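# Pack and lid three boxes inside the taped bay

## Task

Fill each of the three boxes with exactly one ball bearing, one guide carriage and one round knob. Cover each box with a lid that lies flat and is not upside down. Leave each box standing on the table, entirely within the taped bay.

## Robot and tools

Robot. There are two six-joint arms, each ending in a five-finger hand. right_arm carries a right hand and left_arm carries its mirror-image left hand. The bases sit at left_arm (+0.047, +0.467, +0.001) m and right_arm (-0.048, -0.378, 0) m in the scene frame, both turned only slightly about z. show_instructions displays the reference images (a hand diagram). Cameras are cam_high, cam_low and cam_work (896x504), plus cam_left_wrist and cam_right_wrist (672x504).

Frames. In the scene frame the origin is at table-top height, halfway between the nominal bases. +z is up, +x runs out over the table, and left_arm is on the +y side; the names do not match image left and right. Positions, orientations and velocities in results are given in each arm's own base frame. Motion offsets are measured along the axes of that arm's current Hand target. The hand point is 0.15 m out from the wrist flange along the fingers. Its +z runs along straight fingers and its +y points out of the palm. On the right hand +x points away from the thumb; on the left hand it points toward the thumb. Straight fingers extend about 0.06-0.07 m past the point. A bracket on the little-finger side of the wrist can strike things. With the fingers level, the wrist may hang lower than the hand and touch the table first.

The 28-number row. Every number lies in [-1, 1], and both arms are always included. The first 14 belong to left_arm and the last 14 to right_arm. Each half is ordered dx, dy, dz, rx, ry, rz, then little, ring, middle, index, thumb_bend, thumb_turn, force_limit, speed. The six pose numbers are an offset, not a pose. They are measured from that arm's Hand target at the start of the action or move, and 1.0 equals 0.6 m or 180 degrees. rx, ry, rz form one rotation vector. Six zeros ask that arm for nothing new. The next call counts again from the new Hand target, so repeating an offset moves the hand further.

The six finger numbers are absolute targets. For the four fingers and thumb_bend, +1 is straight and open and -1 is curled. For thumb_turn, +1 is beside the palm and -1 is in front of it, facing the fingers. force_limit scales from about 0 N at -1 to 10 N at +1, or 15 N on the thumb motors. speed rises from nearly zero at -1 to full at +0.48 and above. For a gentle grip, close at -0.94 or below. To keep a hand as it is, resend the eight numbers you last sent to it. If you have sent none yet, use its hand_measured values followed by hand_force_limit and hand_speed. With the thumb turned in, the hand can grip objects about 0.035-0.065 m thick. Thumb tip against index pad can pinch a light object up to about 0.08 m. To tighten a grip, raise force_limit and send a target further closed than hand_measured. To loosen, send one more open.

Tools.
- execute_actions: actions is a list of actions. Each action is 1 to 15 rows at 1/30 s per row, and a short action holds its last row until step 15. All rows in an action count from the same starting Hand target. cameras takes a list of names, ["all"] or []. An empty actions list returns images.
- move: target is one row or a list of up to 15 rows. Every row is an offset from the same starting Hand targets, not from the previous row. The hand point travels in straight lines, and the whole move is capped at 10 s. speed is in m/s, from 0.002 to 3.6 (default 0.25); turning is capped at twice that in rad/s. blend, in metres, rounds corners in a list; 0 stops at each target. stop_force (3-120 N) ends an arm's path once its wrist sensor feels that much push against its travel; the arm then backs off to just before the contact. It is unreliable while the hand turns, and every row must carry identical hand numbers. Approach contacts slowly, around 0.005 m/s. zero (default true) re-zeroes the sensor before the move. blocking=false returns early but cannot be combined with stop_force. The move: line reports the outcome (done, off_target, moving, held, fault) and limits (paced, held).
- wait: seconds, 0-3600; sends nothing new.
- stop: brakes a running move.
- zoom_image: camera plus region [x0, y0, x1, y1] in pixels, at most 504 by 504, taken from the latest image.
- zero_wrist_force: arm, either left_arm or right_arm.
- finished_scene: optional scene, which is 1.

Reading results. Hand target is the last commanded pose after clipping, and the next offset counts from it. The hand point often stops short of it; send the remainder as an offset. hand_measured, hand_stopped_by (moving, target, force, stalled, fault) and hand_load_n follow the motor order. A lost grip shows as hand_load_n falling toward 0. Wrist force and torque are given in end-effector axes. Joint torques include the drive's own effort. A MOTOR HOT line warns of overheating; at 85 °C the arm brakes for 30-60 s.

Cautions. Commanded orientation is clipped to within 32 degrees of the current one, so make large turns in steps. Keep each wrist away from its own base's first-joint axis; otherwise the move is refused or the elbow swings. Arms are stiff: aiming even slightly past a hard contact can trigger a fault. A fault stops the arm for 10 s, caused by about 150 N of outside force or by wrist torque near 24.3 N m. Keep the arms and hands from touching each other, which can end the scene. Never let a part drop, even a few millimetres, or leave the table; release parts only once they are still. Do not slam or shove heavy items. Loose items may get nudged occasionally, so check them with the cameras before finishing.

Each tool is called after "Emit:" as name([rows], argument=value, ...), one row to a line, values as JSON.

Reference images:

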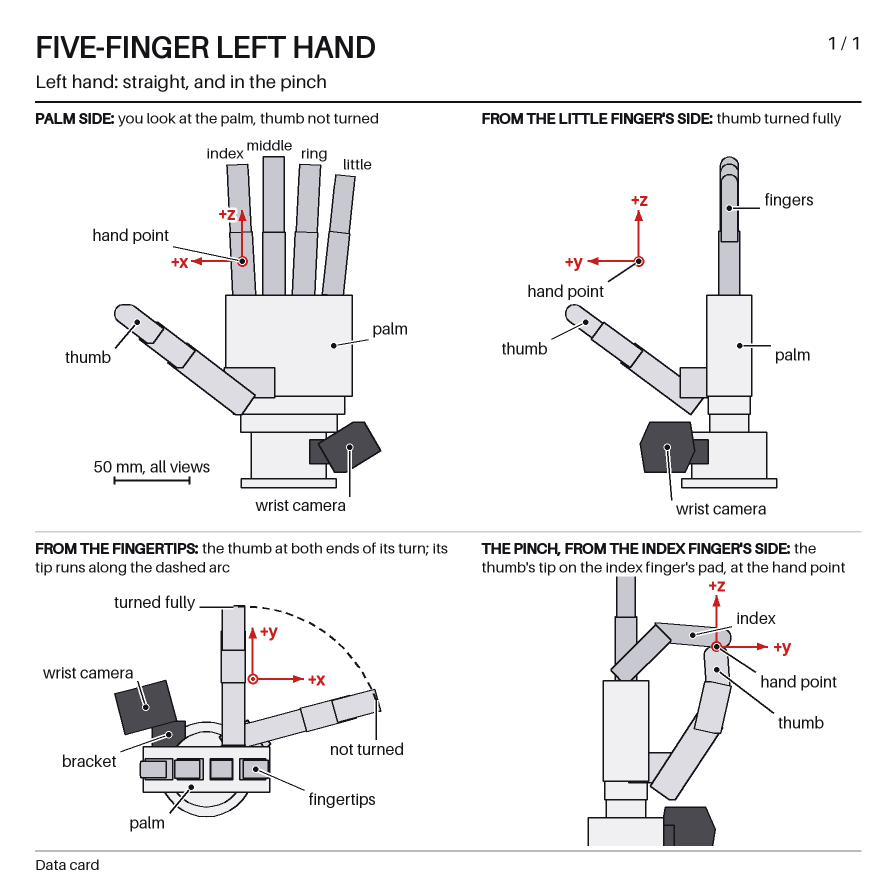

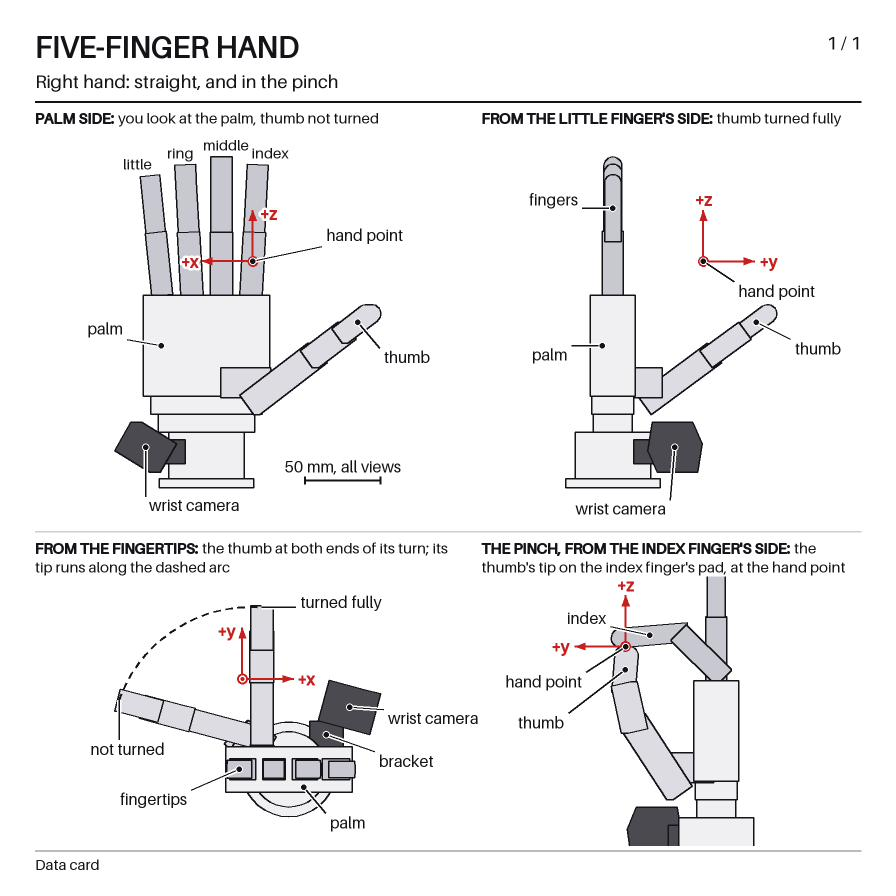

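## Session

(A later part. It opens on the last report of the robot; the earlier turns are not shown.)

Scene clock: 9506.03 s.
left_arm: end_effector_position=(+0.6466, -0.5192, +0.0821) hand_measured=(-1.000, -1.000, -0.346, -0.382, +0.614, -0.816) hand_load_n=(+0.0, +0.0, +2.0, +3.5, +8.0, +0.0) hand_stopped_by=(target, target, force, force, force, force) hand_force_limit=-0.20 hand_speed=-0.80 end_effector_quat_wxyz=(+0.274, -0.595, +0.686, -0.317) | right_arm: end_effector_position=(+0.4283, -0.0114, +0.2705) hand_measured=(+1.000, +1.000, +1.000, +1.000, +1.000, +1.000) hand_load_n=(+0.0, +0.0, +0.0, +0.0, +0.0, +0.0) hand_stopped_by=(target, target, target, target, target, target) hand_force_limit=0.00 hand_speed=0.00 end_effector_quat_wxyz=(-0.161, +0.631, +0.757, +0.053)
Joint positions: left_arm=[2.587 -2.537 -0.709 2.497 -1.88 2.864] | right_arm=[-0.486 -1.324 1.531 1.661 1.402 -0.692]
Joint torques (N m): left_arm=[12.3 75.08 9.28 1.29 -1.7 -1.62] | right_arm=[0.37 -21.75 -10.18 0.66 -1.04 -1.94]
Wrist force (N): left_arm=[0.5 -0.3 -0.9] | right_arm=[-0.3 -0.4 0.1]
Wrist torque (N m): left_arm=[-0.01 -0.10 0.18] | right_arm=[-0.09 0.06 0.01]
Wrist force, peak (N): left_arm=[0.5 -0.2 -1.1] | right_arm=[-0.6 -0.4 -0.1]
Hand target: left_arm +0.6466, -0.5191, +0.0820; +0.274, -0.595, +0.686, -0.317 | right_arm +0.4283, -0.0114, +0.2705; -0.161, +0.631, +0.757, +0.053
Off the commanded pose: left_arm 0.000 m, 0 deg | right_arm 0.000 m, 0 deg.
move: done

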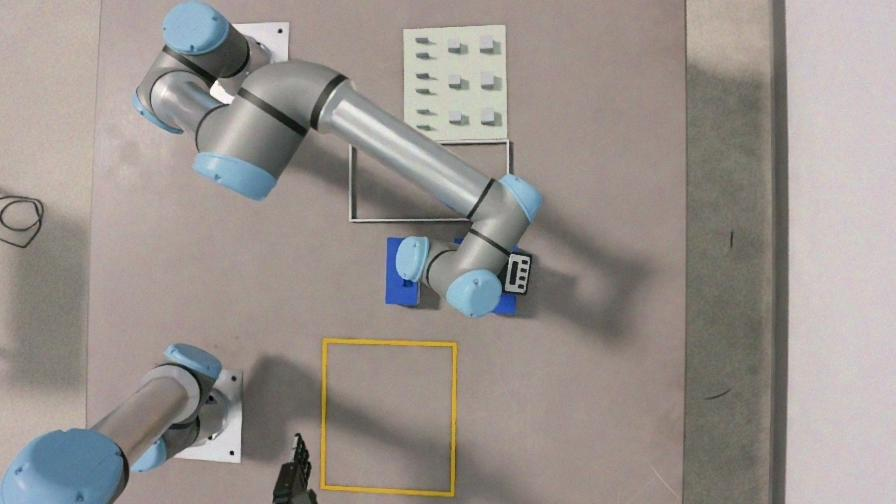

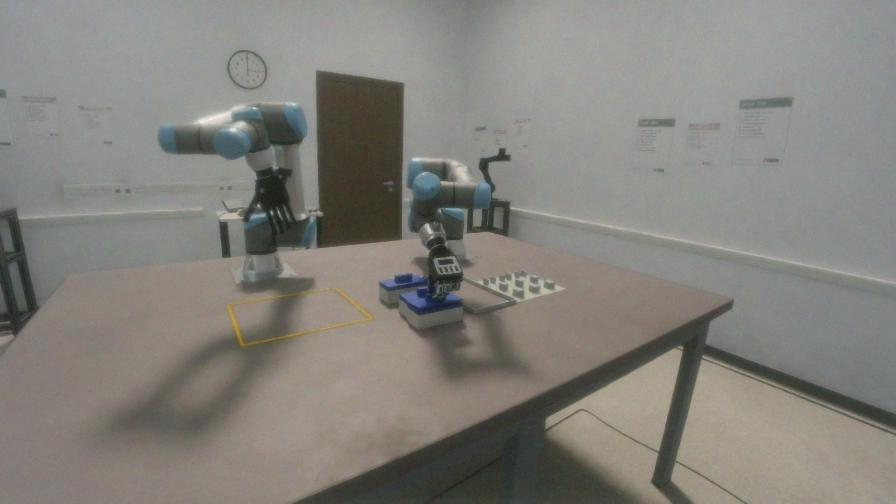

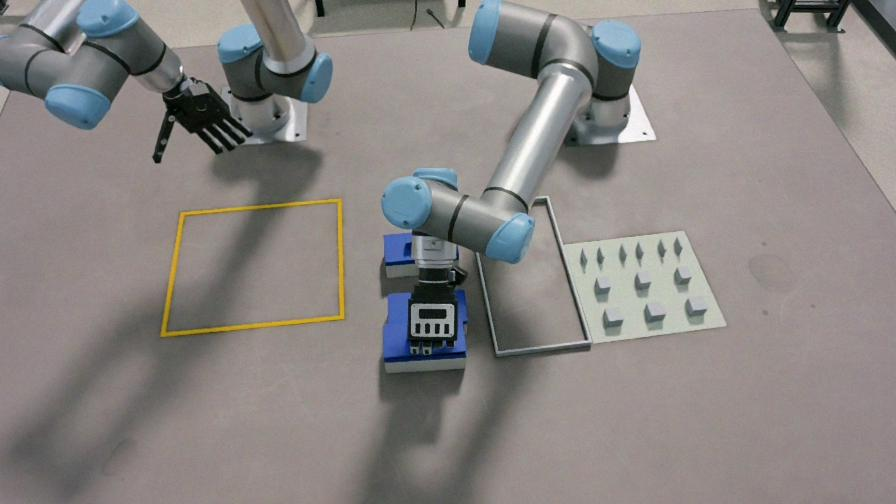

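Emit:
move([
  [-0.0025,0.0012,0.0002,0,0,0,-1,-1,-0.40,-0.43,0.25,-1,-0.2,-0.8,0,0,0,0,0,0,1,1,1,1,1,1,0,0],
  [-0.0025,0.0118,0.0092,0,0,0,-1,-1,-0.40,-0.43,0.25,-1,-0.2,-0.8,0,0,0,0,0,0,1,1,1,1,1,1,0,0],
], speed=0.025, stop_force=6, cameras=["cam_high","cam_low","cam_work","cam_left_wrist"])

Emit:
zoom_image(camera="cam_low", region=[390, 270, 470, 330])

Emit:
zoom_image(camera="cam_work", region=[376, 310, 476, 380])

Scene clock: 9518.83 s.
left_arm: end_effector_position=(+0.6465, -0.5177, +0.0782) hand_measured=(-1.000, -1.000, -0.344, -0.382, +0.614, -0.816) hand_load_n=(+0.0, +0.0, +3.5, +6.0, +9.0, +1.0) hand_stopped_by=(target, target, force, force, force, force) hand_force_limit=-0.20 hand_speed=-0.80 end_effector_quat_wxyz=(+0.274, -0.595, +0.685, -0.317) | right_arm: end_effector_position=(+0.4283, -0.0114, +0.2705) hand_measured=(+1.000, +1.000, +1.000, +1.000, +1.000, +1.000) hand_load_n=(+0.0, +0.0, -0.5, +0.0, +0.0, +0.0) hand_stopped_by=(target, target, target, target, target, target) hand_force_limit=0.00 hand_speed=0.00 end_effector_quat_wxyz=(-0.161, +0.631, +0.757, +0.053)
Joint positions: left_arm=[2.589 -2.534 -0.724 2.51 -1.879 2.865] | right_arm=[-0.486 -1.324 1.531 1.661 1.402 -0.692]
Joint torques (N m): left_arm=[-5.32 71.28 27.73 -2.76 -0.47 -0.14] | right_arm=[0.82 -21.84 -9.68 0.66 -0.81 -2.11]
Wrist force (N): left_arm=[0.7 -4.0 -3.9] | right_arm=[-0.4 -0.5 0.0]
Wrist torque (N m): left_arm=[-0.21 -0.15 -0.02] | right_arm=[-0.10 0.07 0.00]
Wrist force, peak (N): left_arm=[0.8 -10.9 -4.7] | right_arm=[-0.5 -0.5 0.2]
Hand target: left_arm +0.6465, -0.5177, +0.0782; +0.274, -0.595, +0.685, -0.317 (not the last commanded pose) | right_arm +0.4283, -0.0114, +0.2705; -0.161, +0.631, +0.757, +0.053
Off the commanded pose: left_arm 0.005 m, 0 deg | right_arm 0.000 m, 0 deg.
move: contact (left_arm); path passed 1 of 2 targets

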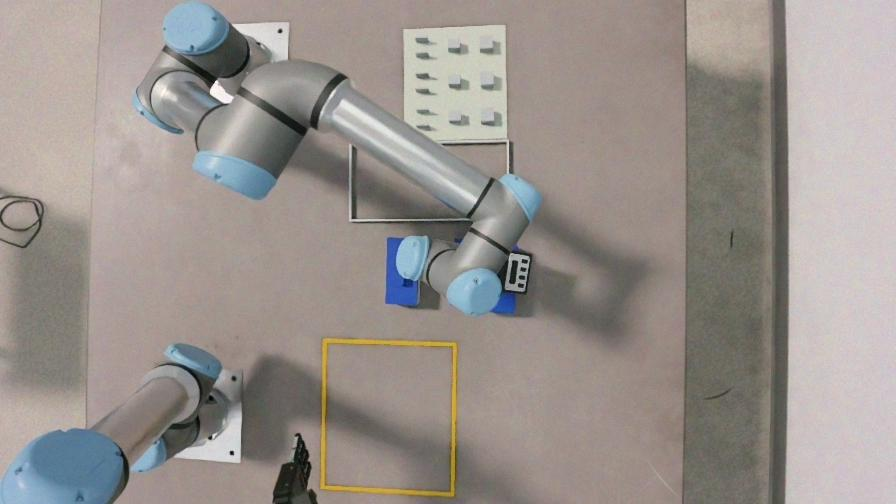

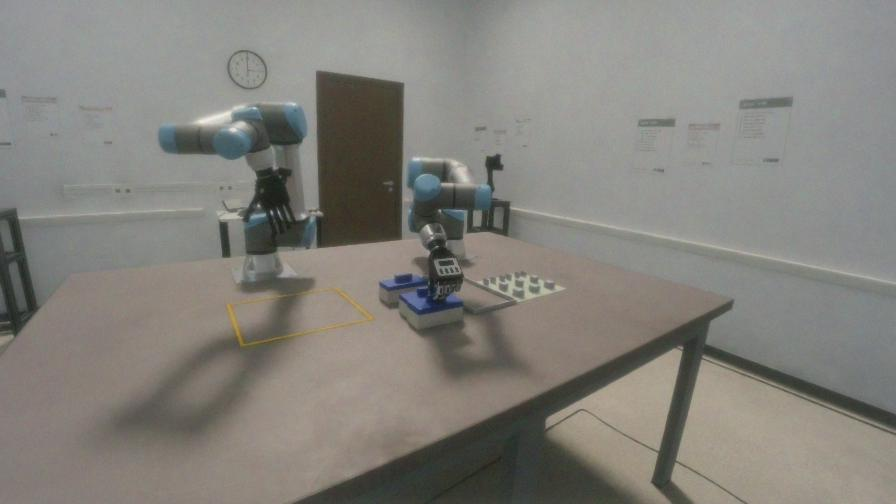

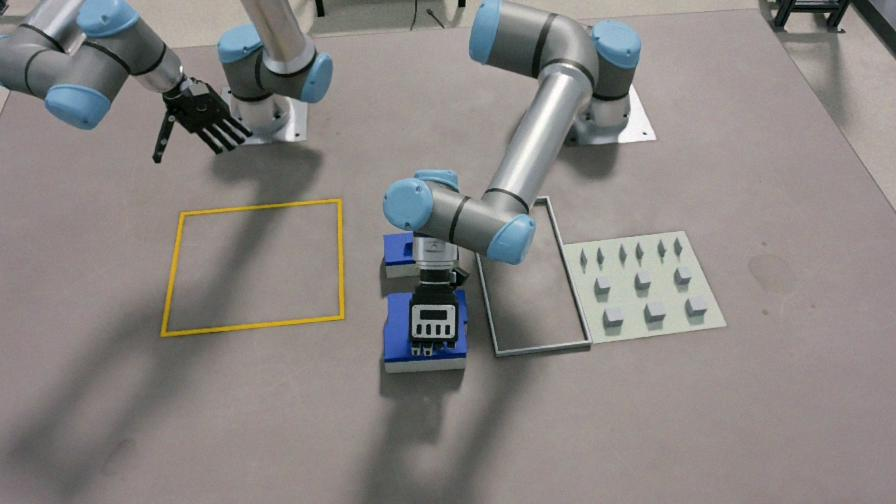

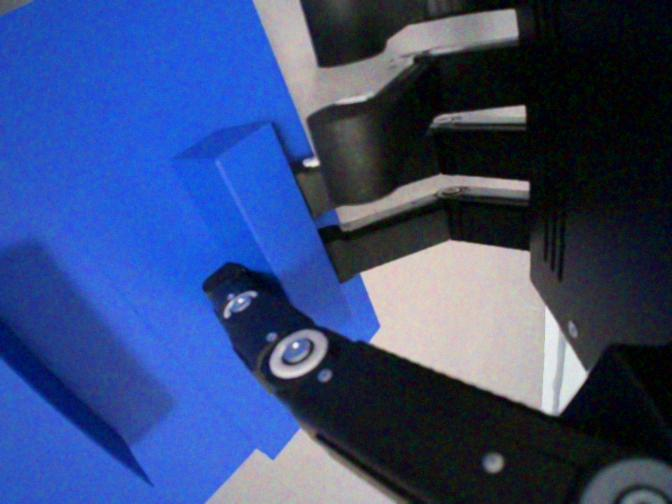

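Scaled by 6.300 from the camera's image (finer frame: 1280x720).

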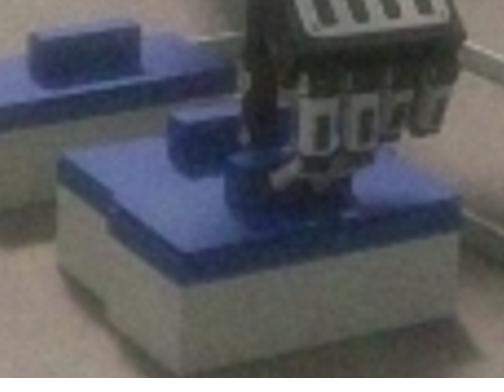

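Scaled by 5.040 from the camera's image (finer frame: 1280x720).

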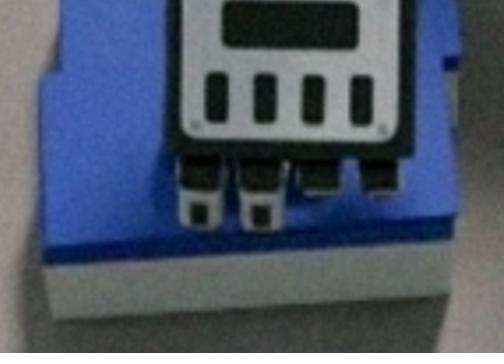

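Emit:
zoom_image(camera="cam_low", region=[395, 285, 435, 325])

Emit:
zoom_image(camera="cam_low", region=[430, 280, 470, 320])

Emit:
zoom_image(camera="cam_work", region=[376, 345, 416, 375])

Emit:
zoom_image(camera="cam_work", region=[436, 345, 476, 375])

Scaled by 12.600 from the camera's image (finer frame: 1280x720).

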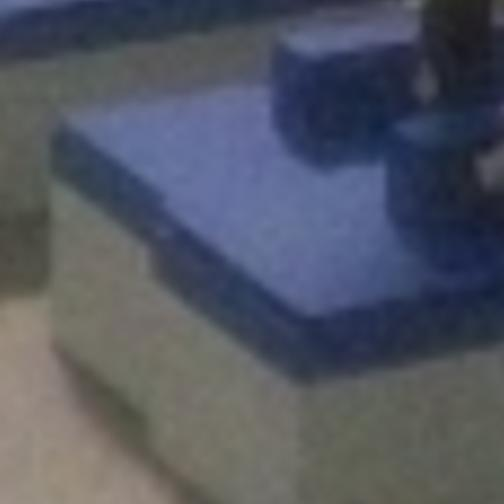

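Scaled by 12.600 from the camera's image (finer frame: 1280x720).

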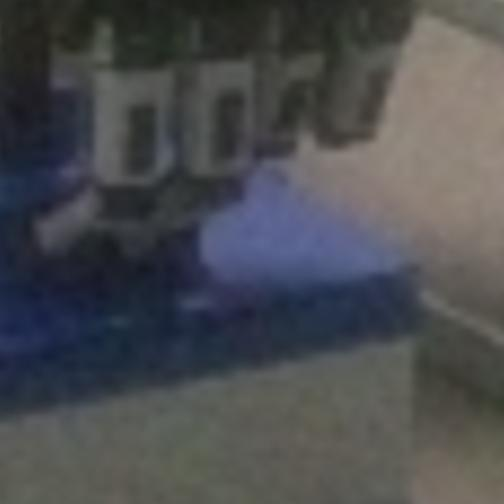

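Scaled by 12.600 from the camera's image (finer frame: 1280x720).

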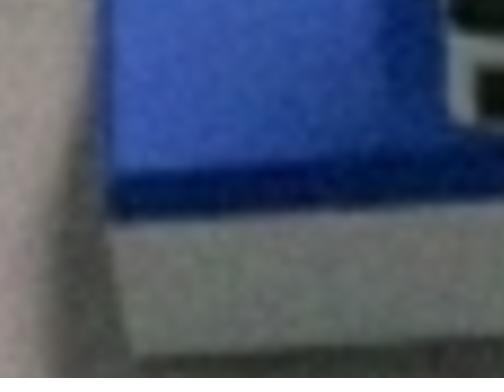

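Scaled by 12.600 from the camera's image (finer frame: 1280x720).

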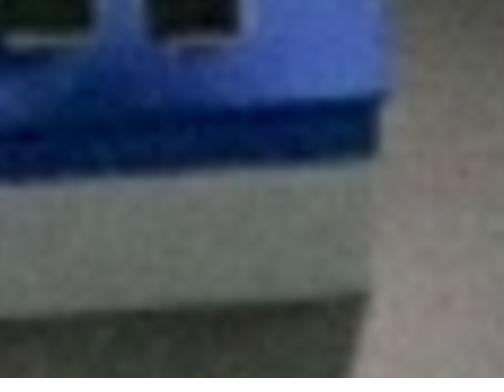

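Emit:
move([
  [0,0,0,0,0,0,-1,-1,-0.2,-0.2,0.7,-1,-0.2,-0.2,0,0,0,0,0,0,1,1,1,1,1,1,0,0],
  [0,-0.0887,-0.0758,0,0,0,1,1,1,1,1,1,-0.2,0.3,0,0,0,0,0,0,1,1,1,1,1,1,0,0],
  [0.0218,-0.0328,-0.0693,-0.0804,-0.0303,-0.0334,1,1,1,1,1,1,-0.2,0.3,0,0,0,0,0,0,1,1,1,1,1,1,0,0],
], speed=[0.1,0.12,0.2], cameras=["cam_high","cam_low","cam_work","cam_left_wrist"])

Emit:
zoom_image(camera="cam_low", region=[390, 270, 470, 330])

Emit:
zoom_image(camera="cam_high", region=[376, 226, 536, 326])

Emit:
zoom_image(camera="cam_work", region=[376, 280, 486, 380])

Scene clock: 9805.17 s.
left_arm: end_effector_position=(+0.6251, -0.5271, +0.1198) hand_measured=(+1.000, +1.000, +1.000, +1.000, +1.000, +1.000) hand_load_n=(+0.0, +0.0, -0.5, +0.0, +0.0, +0.0) hand_stopped_by=(target, target, target, target, target, target) hand_force_limit=-0.20 hand_speed=0.30 end_effector_quat_wxyz=(-0.215, +0.669, -0.667, +0.247) | right_arm: end_effector_position=(+0.4283, -0.0114, +0.2705) hand_measured=(+1.000, +1.000, +1.000, +1.000, +1.000, +1.000) hand_load_n=(+0.0, +0.0, +0.0, +0.0, +0.0, +0.0) hand_stopped_by=(target, target, target, target, target, target) hand_force_limit=0.00 hand_speed=0.00 end_effector_quat_wxyz=(-0.161, +0.631, +0.757, +0.053)
Joint positions: left_arm=[2.579 -2.818 -0.035 1.889 -1.868 2.67] | right_arm=[-0.486 -1.324 1.531 1.661 1.402 -0.692]
Joint torques (N m): left_arm=[12.96 51.12 28.02 -3.21 1.33 -1.2] | right_arm=[0.05 -21.55 -9.58 0.66 -0.89 -1.93]
Wrist force (N): left_arm=[0.4 -0.3 -0.3] | right_arm=[-0.5 -0.2 0.1]
Wrist torque (N m): left_arm=[-0.06 -0.08 0.15] | right_arm=[-0.06 0.08 0.01]
Wrist force, peak (N): left_arm=[0.7 -4.0 -4.0] | right_arm=[-0.4 -0.7 0.0]
Hand target: left_arm +0.6260, -0.5279, +0.1201; -0.212, +0.674, -0.674, +0.214 | right_arm +0.4283, -0.0114, +0.2705; -0.161, +0.631, +0.757, +0.053
Off the commanded pose: left_arm 0.001 m, 4 deg | right_arm 0.000 m, 0 deg.
elbow stopped short (left arm): the move would have taken joint 3 (elbow) straighter than the controller allows.
move: off_target (left_arm)

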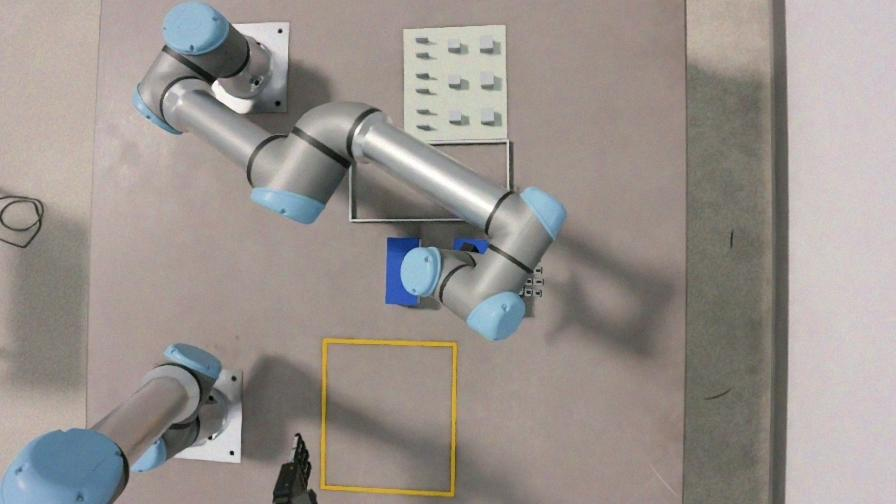

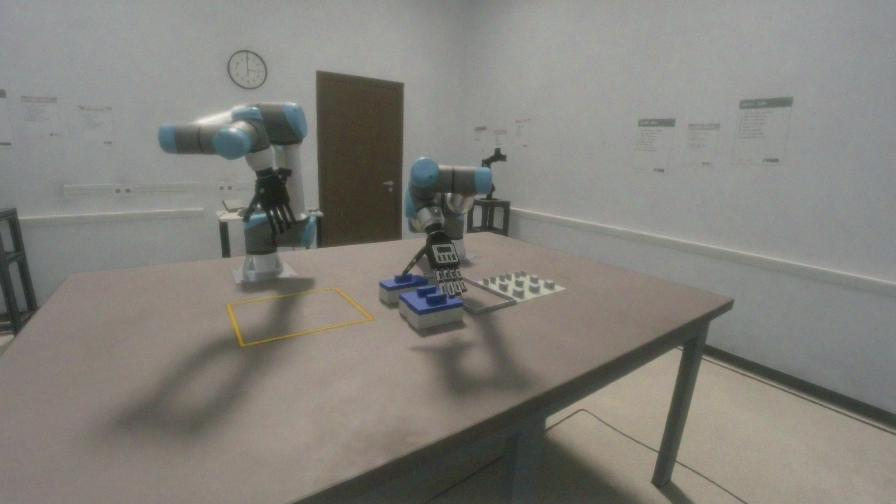

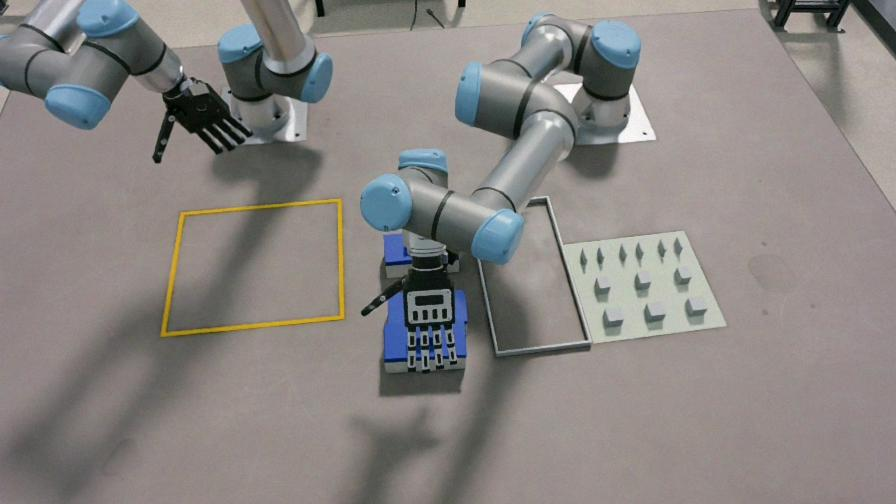

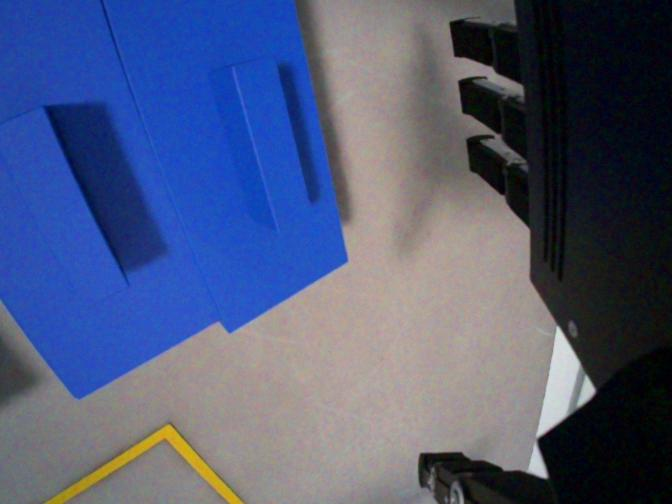

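Scaled by 6.300 from the camera's image (finer frame: 1280x720).

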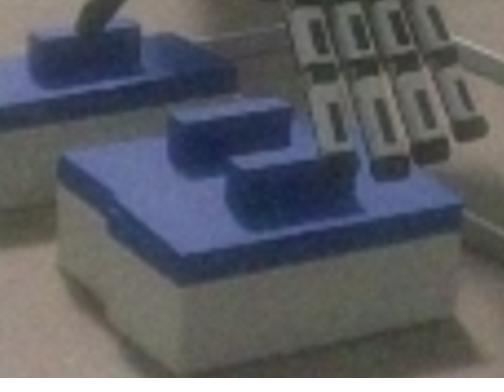

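Scaled by 3.150 from the camera's image (finer frame: 1280x720).

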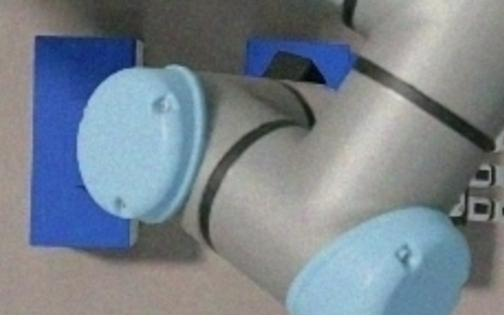

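Scaled by 4.582 from the camera's image (finer frame: 1280x720).

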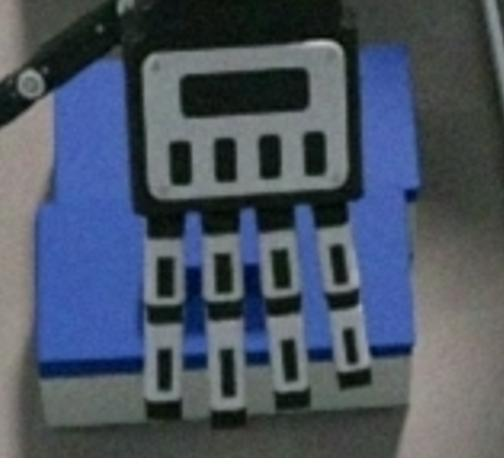

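Emit:
wait(seconds=0.05, cameras=["cam_high","cam_low","cam_left_wrist"])

Scene clock: 9842.07 s.
left_arm: end_effector_position=(+0.6251, -0.5271, +0.1198) hand_measured=(+1.000, +1.000, +1.000, +1.000, +1.000, +1.000) hand_load_n=(-0.5, +0.0, +0.0, +0.0, +0.0, +0.0) hand_stopped_by=(target, target, target, target, target, target) hand_force_limit=-0.20 hand_speed=0.30 end_effector_quat_wxyz=(-0.215, +0.669, -0.667, +0.247) | right_arm: end_effector_position=(+0.4283, -0.0114, +0.2705) hand_measured=(+1.000, +1.000, +1.000, +1.000, +1.000, +1.000) hand_load_n=(+0.0, +0.0, +0.0, +0.0, +0.0, +0.0) hand_stopped_by=(target, target, target, target, target, target) hand_force_limit=0.00 hand_speed=0.00 end_effector_quat_wxyz=(-0.161, +0.631, +0.757, +0.053)
Joint positions: left_arm=[2.579 -2.818 -0.035 1.889 -1.868 2.67] | right_arm=[-0.486 -1.324 1.531 1.661 1.402 -0.692]
Joint torques (N m): left_arm=[13.59 49.47 28.74 -3.25 1.37 -1.36] | right_arm=[0.64 -22.16 -9.59 0.65 -0.84 -2.06]
Wrist force (N): left_arm=[0.5 -0.4 -0.5] | right_arm=[-0.5 -0.3 -0.2]
Wrist torque (N m): left_arm=[-0.06 -0.09 0.14] | right_arm=[-0.05 0.09 0.01]
Wrist force, peak (N): left_arm=[0.6 -0.5 -0.9] | right_arm=[-0.5 -0.4 0.1]
Hand target: left_arm +0.6260, -0.5279, +0.1201; -0.212, +0.674, -0.674, +0.214 | right_arm +0.4283, -0.0114, +0.2705; -0.161, +0.631, +0.757, +0.053
Off the commanded pose: left_arm 0.001 m, 4 deg | right_arm 0.000 m, 0 deg.
wait: 0.07 s; at rest from the start

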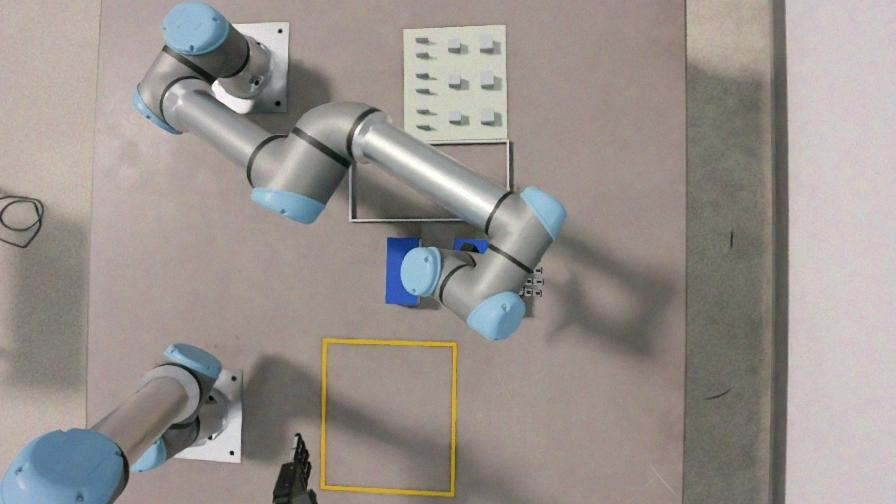

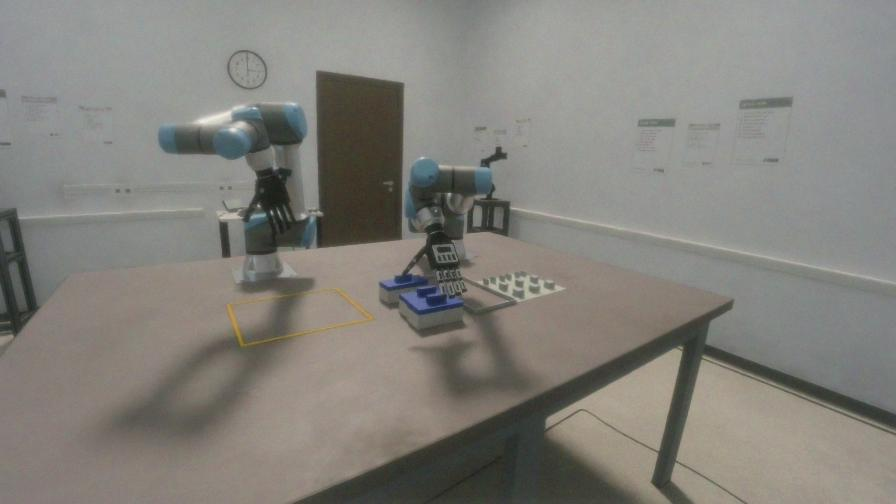

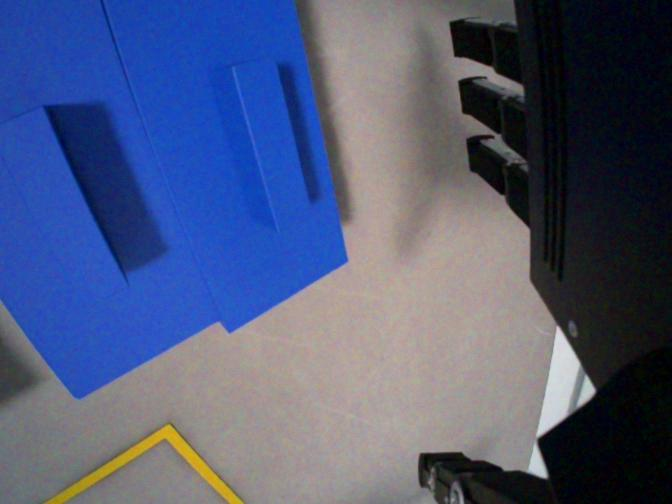

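Emit:
move([
  [0,0.0778,0.1022,0,0,0,1,1,1,1,1,1,-0.2,0.3,0,0,0,0,0,0,1,1,1,1,1,1,0,0],
  [0,0.3262,-0.0719,0,0,0,1,1,1,1,1,1,-0.2,0.3,0,0,0,0,0,0,1,1,1,1,1,1,0,0],
  [0,0.1924,-0.1756,0,0,0,1,1,1,1,1,1,-0.2,0.3,0,0,0,0,0,0,1,1,1,1,1,1,0,0],
], speed=[0.15,0.1,0.3], blend=[0.01,0.003,0], cameras=["cam_high","cam_low","cam_left_wrist"])

Scene clock: 9948.20 s.
left_arm: end_effector_position=(+0.4709, -0.5279, +0.1400) hand_measured=(+1.000, +1.000, +1.000, +1.000, +1.000, +1.000) hand_load_n=(+0.0, +0.0, +0.0, +0.0, +0.0, +0.0) hand_stopped_by=(target, target, target, target, target, target) hand_force_limit=-0.20 hand_speed=0.30 end_effector_quat_wxyz=(-0.212, +0.674, -0.674, +0.214) | right_arm: end_effector_position=(+0.4283, -0.0114, +0.2705) hand_measured=(+1.000, +1.000, +1.000, +1.000, +1.000, +1.000) hand_load_n=(+0.0, -0.5, +0.0, +0.0, +0.0, +0.0) hand_stopped_by=(target, target, target, target, target, target) hand_force_limit=0.00 hand_speed=0.00 end_effector_quat_wxyz=(-0.161, +0.631, +0.757, +0.053)
Joint positions: left_arm=[2.435 -2.373 -0.849 2.143 -1.952 2.531] | right_arm=[-0.486 -1.324 1.531 1.661 1.402 -0.692]
Joint torques (N m): left_arm=[12.48 38.56 28.75 -3.82 -0.78 1.49] | right_arm=[0.73 -21.56 -9.38 0.67 -0.91 -2.04]
Wrist force (N): left_arm=[1.3 0.1 -0.6] | right_arm=[-0.3 -0.2 0.1]
Wrist torque (N m): left_arm=[0.01 -0.22 0.01] | right_arm=[-0.06 0.06 0.02]
Wrist force, peak (N): left_arm=[0.7 -21.5 -13.0] | right_arm=[-0.7 -0.3 0.0]
Hand target: left_arm +0.4709, -0.5279, +0.1400; -0.212, +0.674, -0.674, +0.214 | right_arm +0.4283, -0.0114, +0.2705; -0.161, +0.631, +0.757, +0.053
Off the commanded pose: left_arm 0.000 m, 0 deg | right_arm 0.000 m, 0 deg.
move: done

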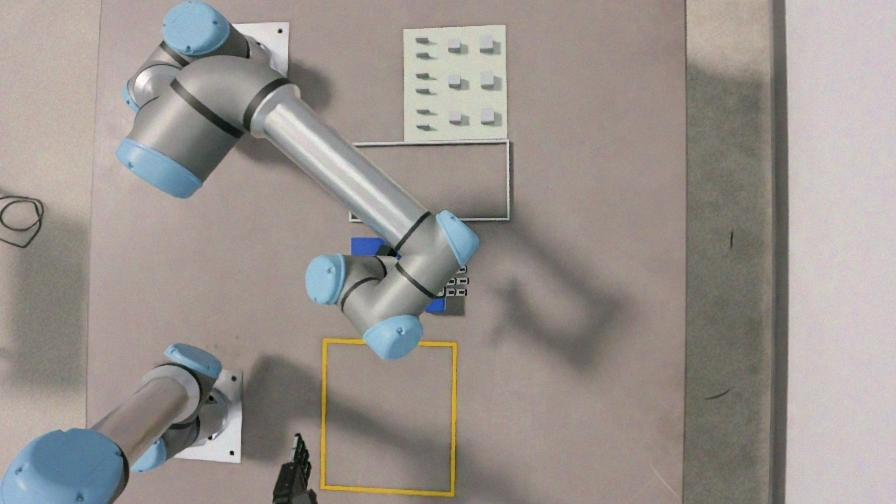

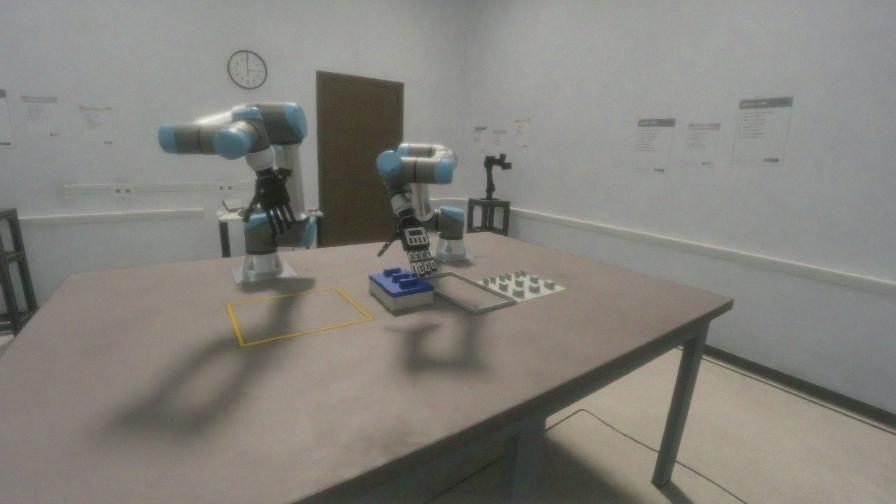

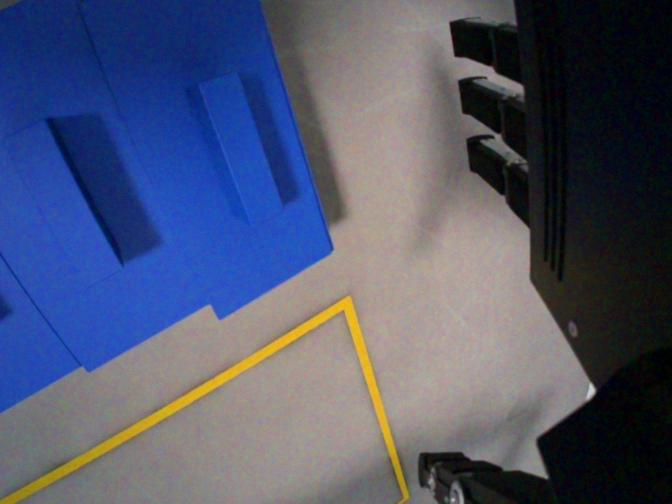

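Emit:
move(target=[-0.68,0.0325,-0.4503,0,0,0,1,1,1,1,1,1,-0.2,0.3,0.5853,0.2321,0.3403,-0.0754,0.0083,0.5447,1,1,1,1,1,1,0,0], speed=0.7, cameras=["cam_high","cam_low","cam_right_wrist"])

Scene clock: 9994.40 s.
left_arm: end_effector_position=(+0.2998, -0.1195, +0.3492) hand_measured=(+1.000, +1.000, +1.000, +1.000, +1.000, +1.000) hand_load_n=(+0.0, +0.0, +0.0, +0.0, +0.0, +0.0) hand_stopped_by=(target, target, target, target, target, target) hand_force_limit=-0.20 hand_speed=0.30 end_effector_quat_wxyz=(-0.212, +0.674, -0.674, +0.214) | right_arm: end_effector_position=(+0.4743, +0.4035, +0.1699) hand_measured=(+1.000, +1.000, +1.000, +1.000, +1.000, +1.000) hand_load_n=(+0.0, +0.0, +0.0, +0.0, +0.0, +0.0) hand_stopped_by=(target, target, target, target, target, target) hand_force_limit=0.00 hand_speed=0.00 end_effector_quat_wxyz=(-0.087, +0.996, +0.009, +0.000)
Joint positions: left_arm=[3.375 -1.277 -1.671 1.976 -1.436 3.333] | right_arm=[0.49 -0.598 0.514 1.574 1.416 2.048]
Joint torques (N m): left_arm=[13.21 20.7 7.25 -3.05 1.98 1.45] | right_arm=[6.94 -39.12 -27.95 4.59 1.14 2.13]
Wrist force (N): left_arm=[0.8 -0.2 -0.6] | right_arm=[0.8 -0.1 0.2]
Wrist torque (N m): left_arm=[-0.02 -0.14 0.04] | right_arm=[-0.09 -0.12 0.06]
Wrist force, peak (N): left_arm=[2.2 0.0 -0.1] | right_arm=[-1.4 -0.8 -0.6]
Hand target: left_arm +0.2998, -0.1195, +0.3492; -0.212, +0.674, -0.674, +0.214 | right_arm +0.4743, +0.4036, +0.1700; -0.087, +0.996, +0.009, +0.000
Off the commanded pose: left_arm 0.000 m, 0 deg | right_arm 0.000 m, 0 deg.
move: done

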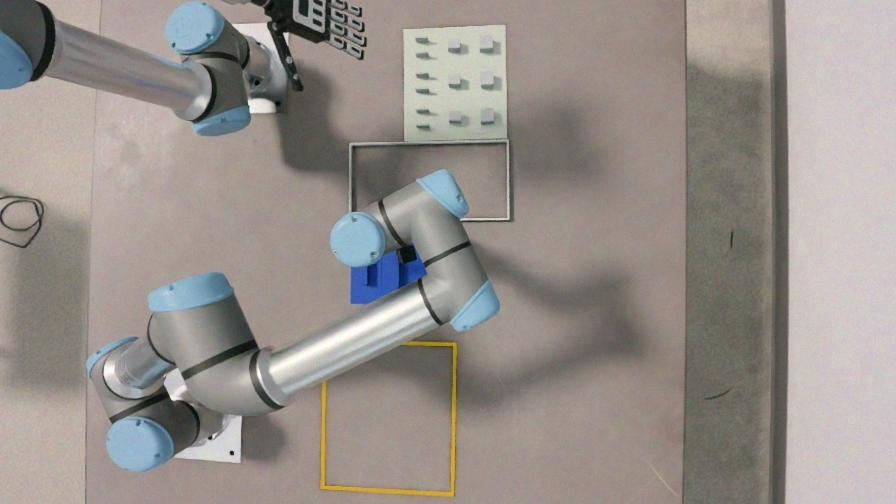

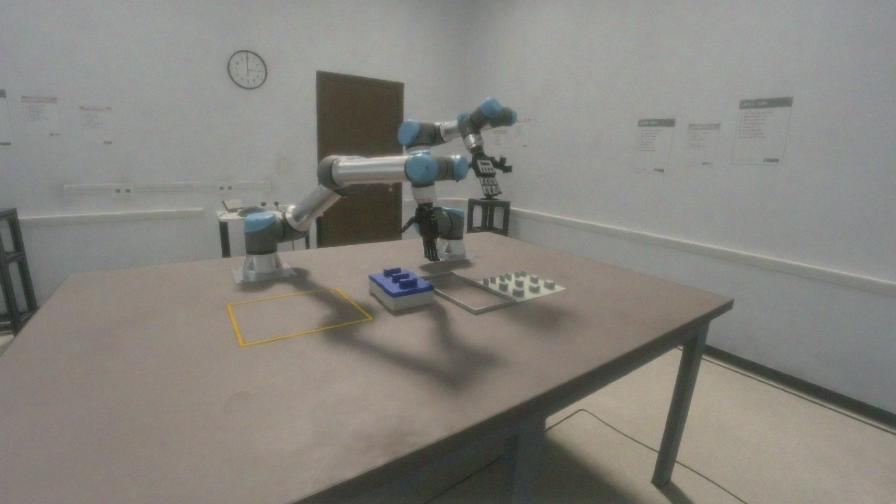

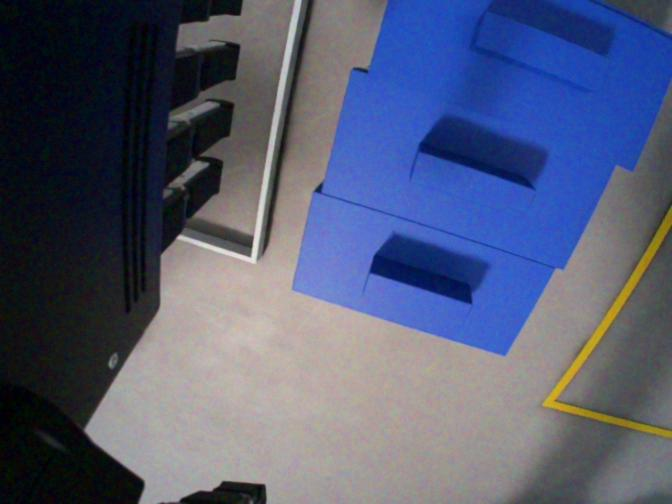

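Emit:
zoom_image(camera="cam_high", region=[320, 210, 480, 350])

Emit:
zoom_image(camera="cam_low", region=[340, 180, 540, 350])

Scaled by 3.150 from the camera's image (finer frame: 1280x720).

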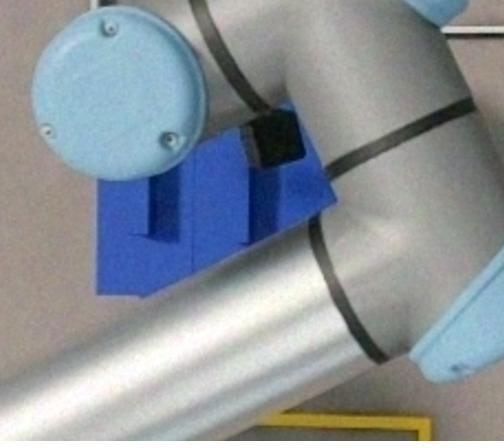

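Scaled by 2.520 from the camera's image (finer frame: 1280x720).

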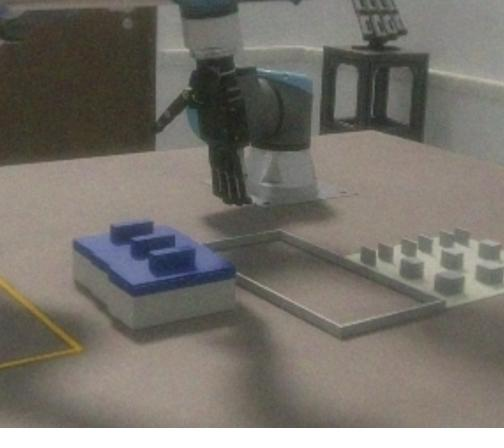

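Emit:
move([
  [0,0,0,0,0,0,1,1,1,1,1,1,-0.2,0.3,0.015,0.0092,0.1287,0,0,0,1,1,1,1,1,1,0,0],
  [0,0,0,0,0,0,1,1,1,1,1,1,-0.2,0.3,0.015,0.514,0.0395,0,0,0,1,1,1,1,1,1,0,0],
  [0,0,0,0,0,0,1,1,1,1,1,1,-0.2,0.3,0.0058,0.4515,-0.0798,0,0,0,1,1,1,1,1,1,0,0],
  [0,0,0,0,0,0,1,1,1,1,1,1,-0.2,0.3,-0.1642,-0.0131,0.0023,0,0,0,1,1,1,1,1,1,0,0],
], speed=[0.2,0.12,0.3,0.4], blend=[0.01,0.003,0.03,0], cameras=["cam_high","cam_low","cam_right_wrist"])

Scene clock: 10106.23 s.
left_arm: end_effector_position=(+0.2998, -0.1195, +0.3492) hand_measured=(+1.000, +1.000, +1.000, +1.000, +1.000, +1.000) hand_load_n=(+0.0, +0.0, +0.0, +0.0, +0.0, +0.0) hand_stopped_by=(target, target, target, target, target, target) hand_force_limit=-0.20 hand_speed=0.30 end_effector_quat_wxyz=(-0.212, +0.674, -0.674, +0.214) | right_arm: end_effector_position=(+0.3756, +0.4096, +0.1699) hand_measured=(+1.000, +1.000, +1.000, +1.000, +1.000, +1.000) hand_load_n=(+0.0, +0.0, -0.5, +0.0, +0.0, +0.0) hand_stopped_by=(target, target, target, target, target, target) hand_force_limit=0.00 hand_speed=0.00 end_effector_quat_wxyz=(-0.087, +0.996, +0.009, +0.000)
Joint positions: left_arm=[3.375 -1.277 -1.671 1.976 -1.436 3.333] | right_arm=[0.581 -0.843 0.955 1.364 1.424 2.14]
Joint torques (N m): left_arm=[12.14 21.2 7.16 -3.14 1.69 1.31] | right_arm=[7.55 -33.31 -27.63 4.47 1.2 2.42]
Wrist force (N): left_arm=[0.9 -0.1 -0.5] | right_arm=[0.7 0.4 0.4]
Wrist torque (N m): left_arm=[0.00 -0.15 0.05] | right_arm=[0.02 -0.09 0.06]
Wrist force, peak (N): left_arm=[1.1 -0.3 -0.8] | right_arm=[0.2 -5.2 -0.7]
Hand target: left_arm +0.2998, -0.1195, +0.3492; -0.212, +0.674, -0.674, +0.214 | right_arm +0.3756, +0.4097, +0.1699; -0.087, +0.996, +0.009, +0.000
Off the commanded pose: left_arm 0.000 m, 0 deg | right_arm 0.000 m, 0 deg.
move: done

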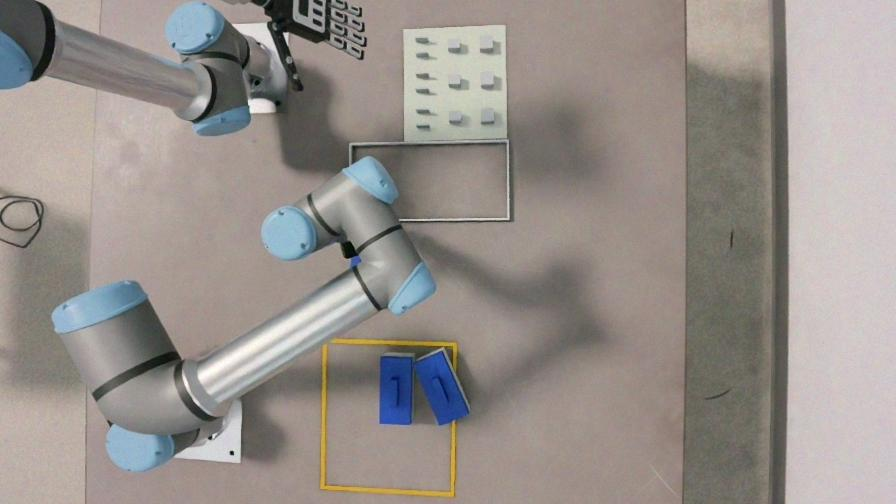

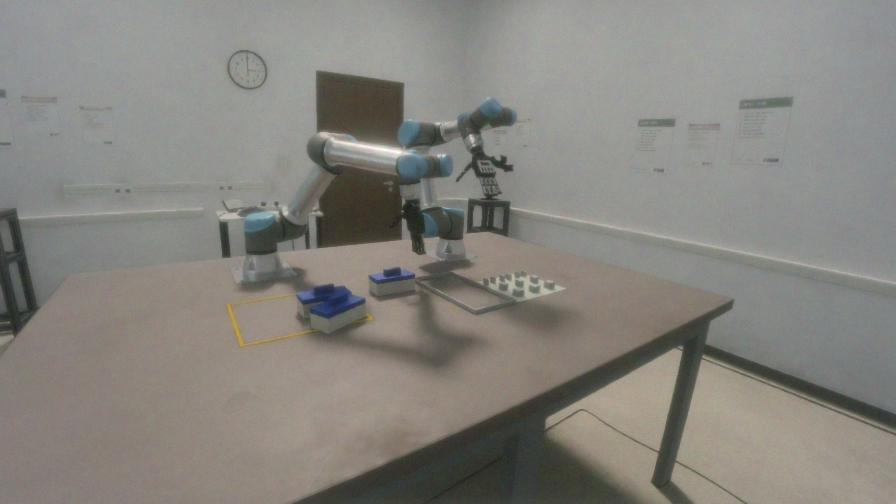

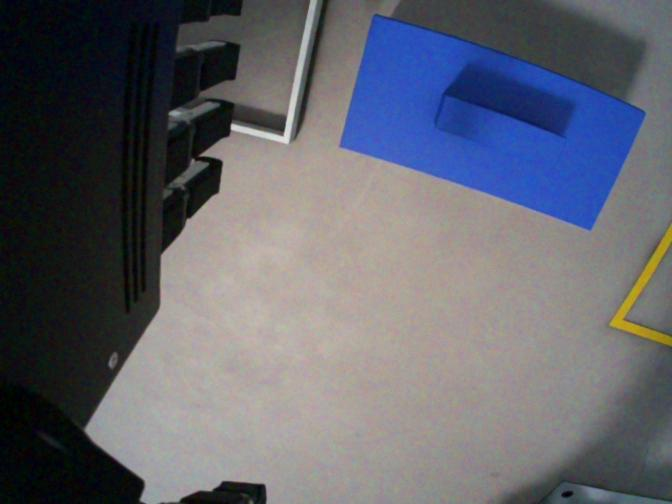

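Emit:
zoom_image(camera="cam_high", region=[310, 330, 480, 504])

Scaled by 2.897 from the camera's image (finer frame: 1280x720).

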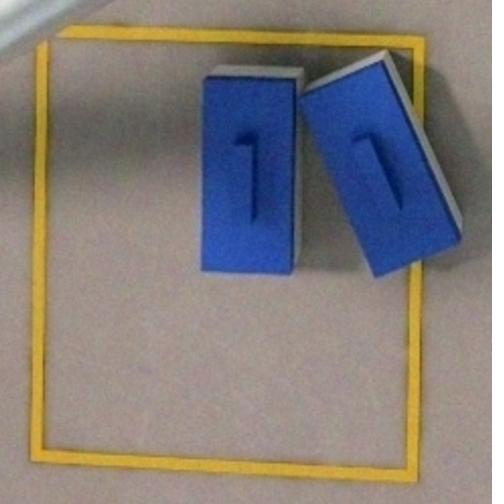

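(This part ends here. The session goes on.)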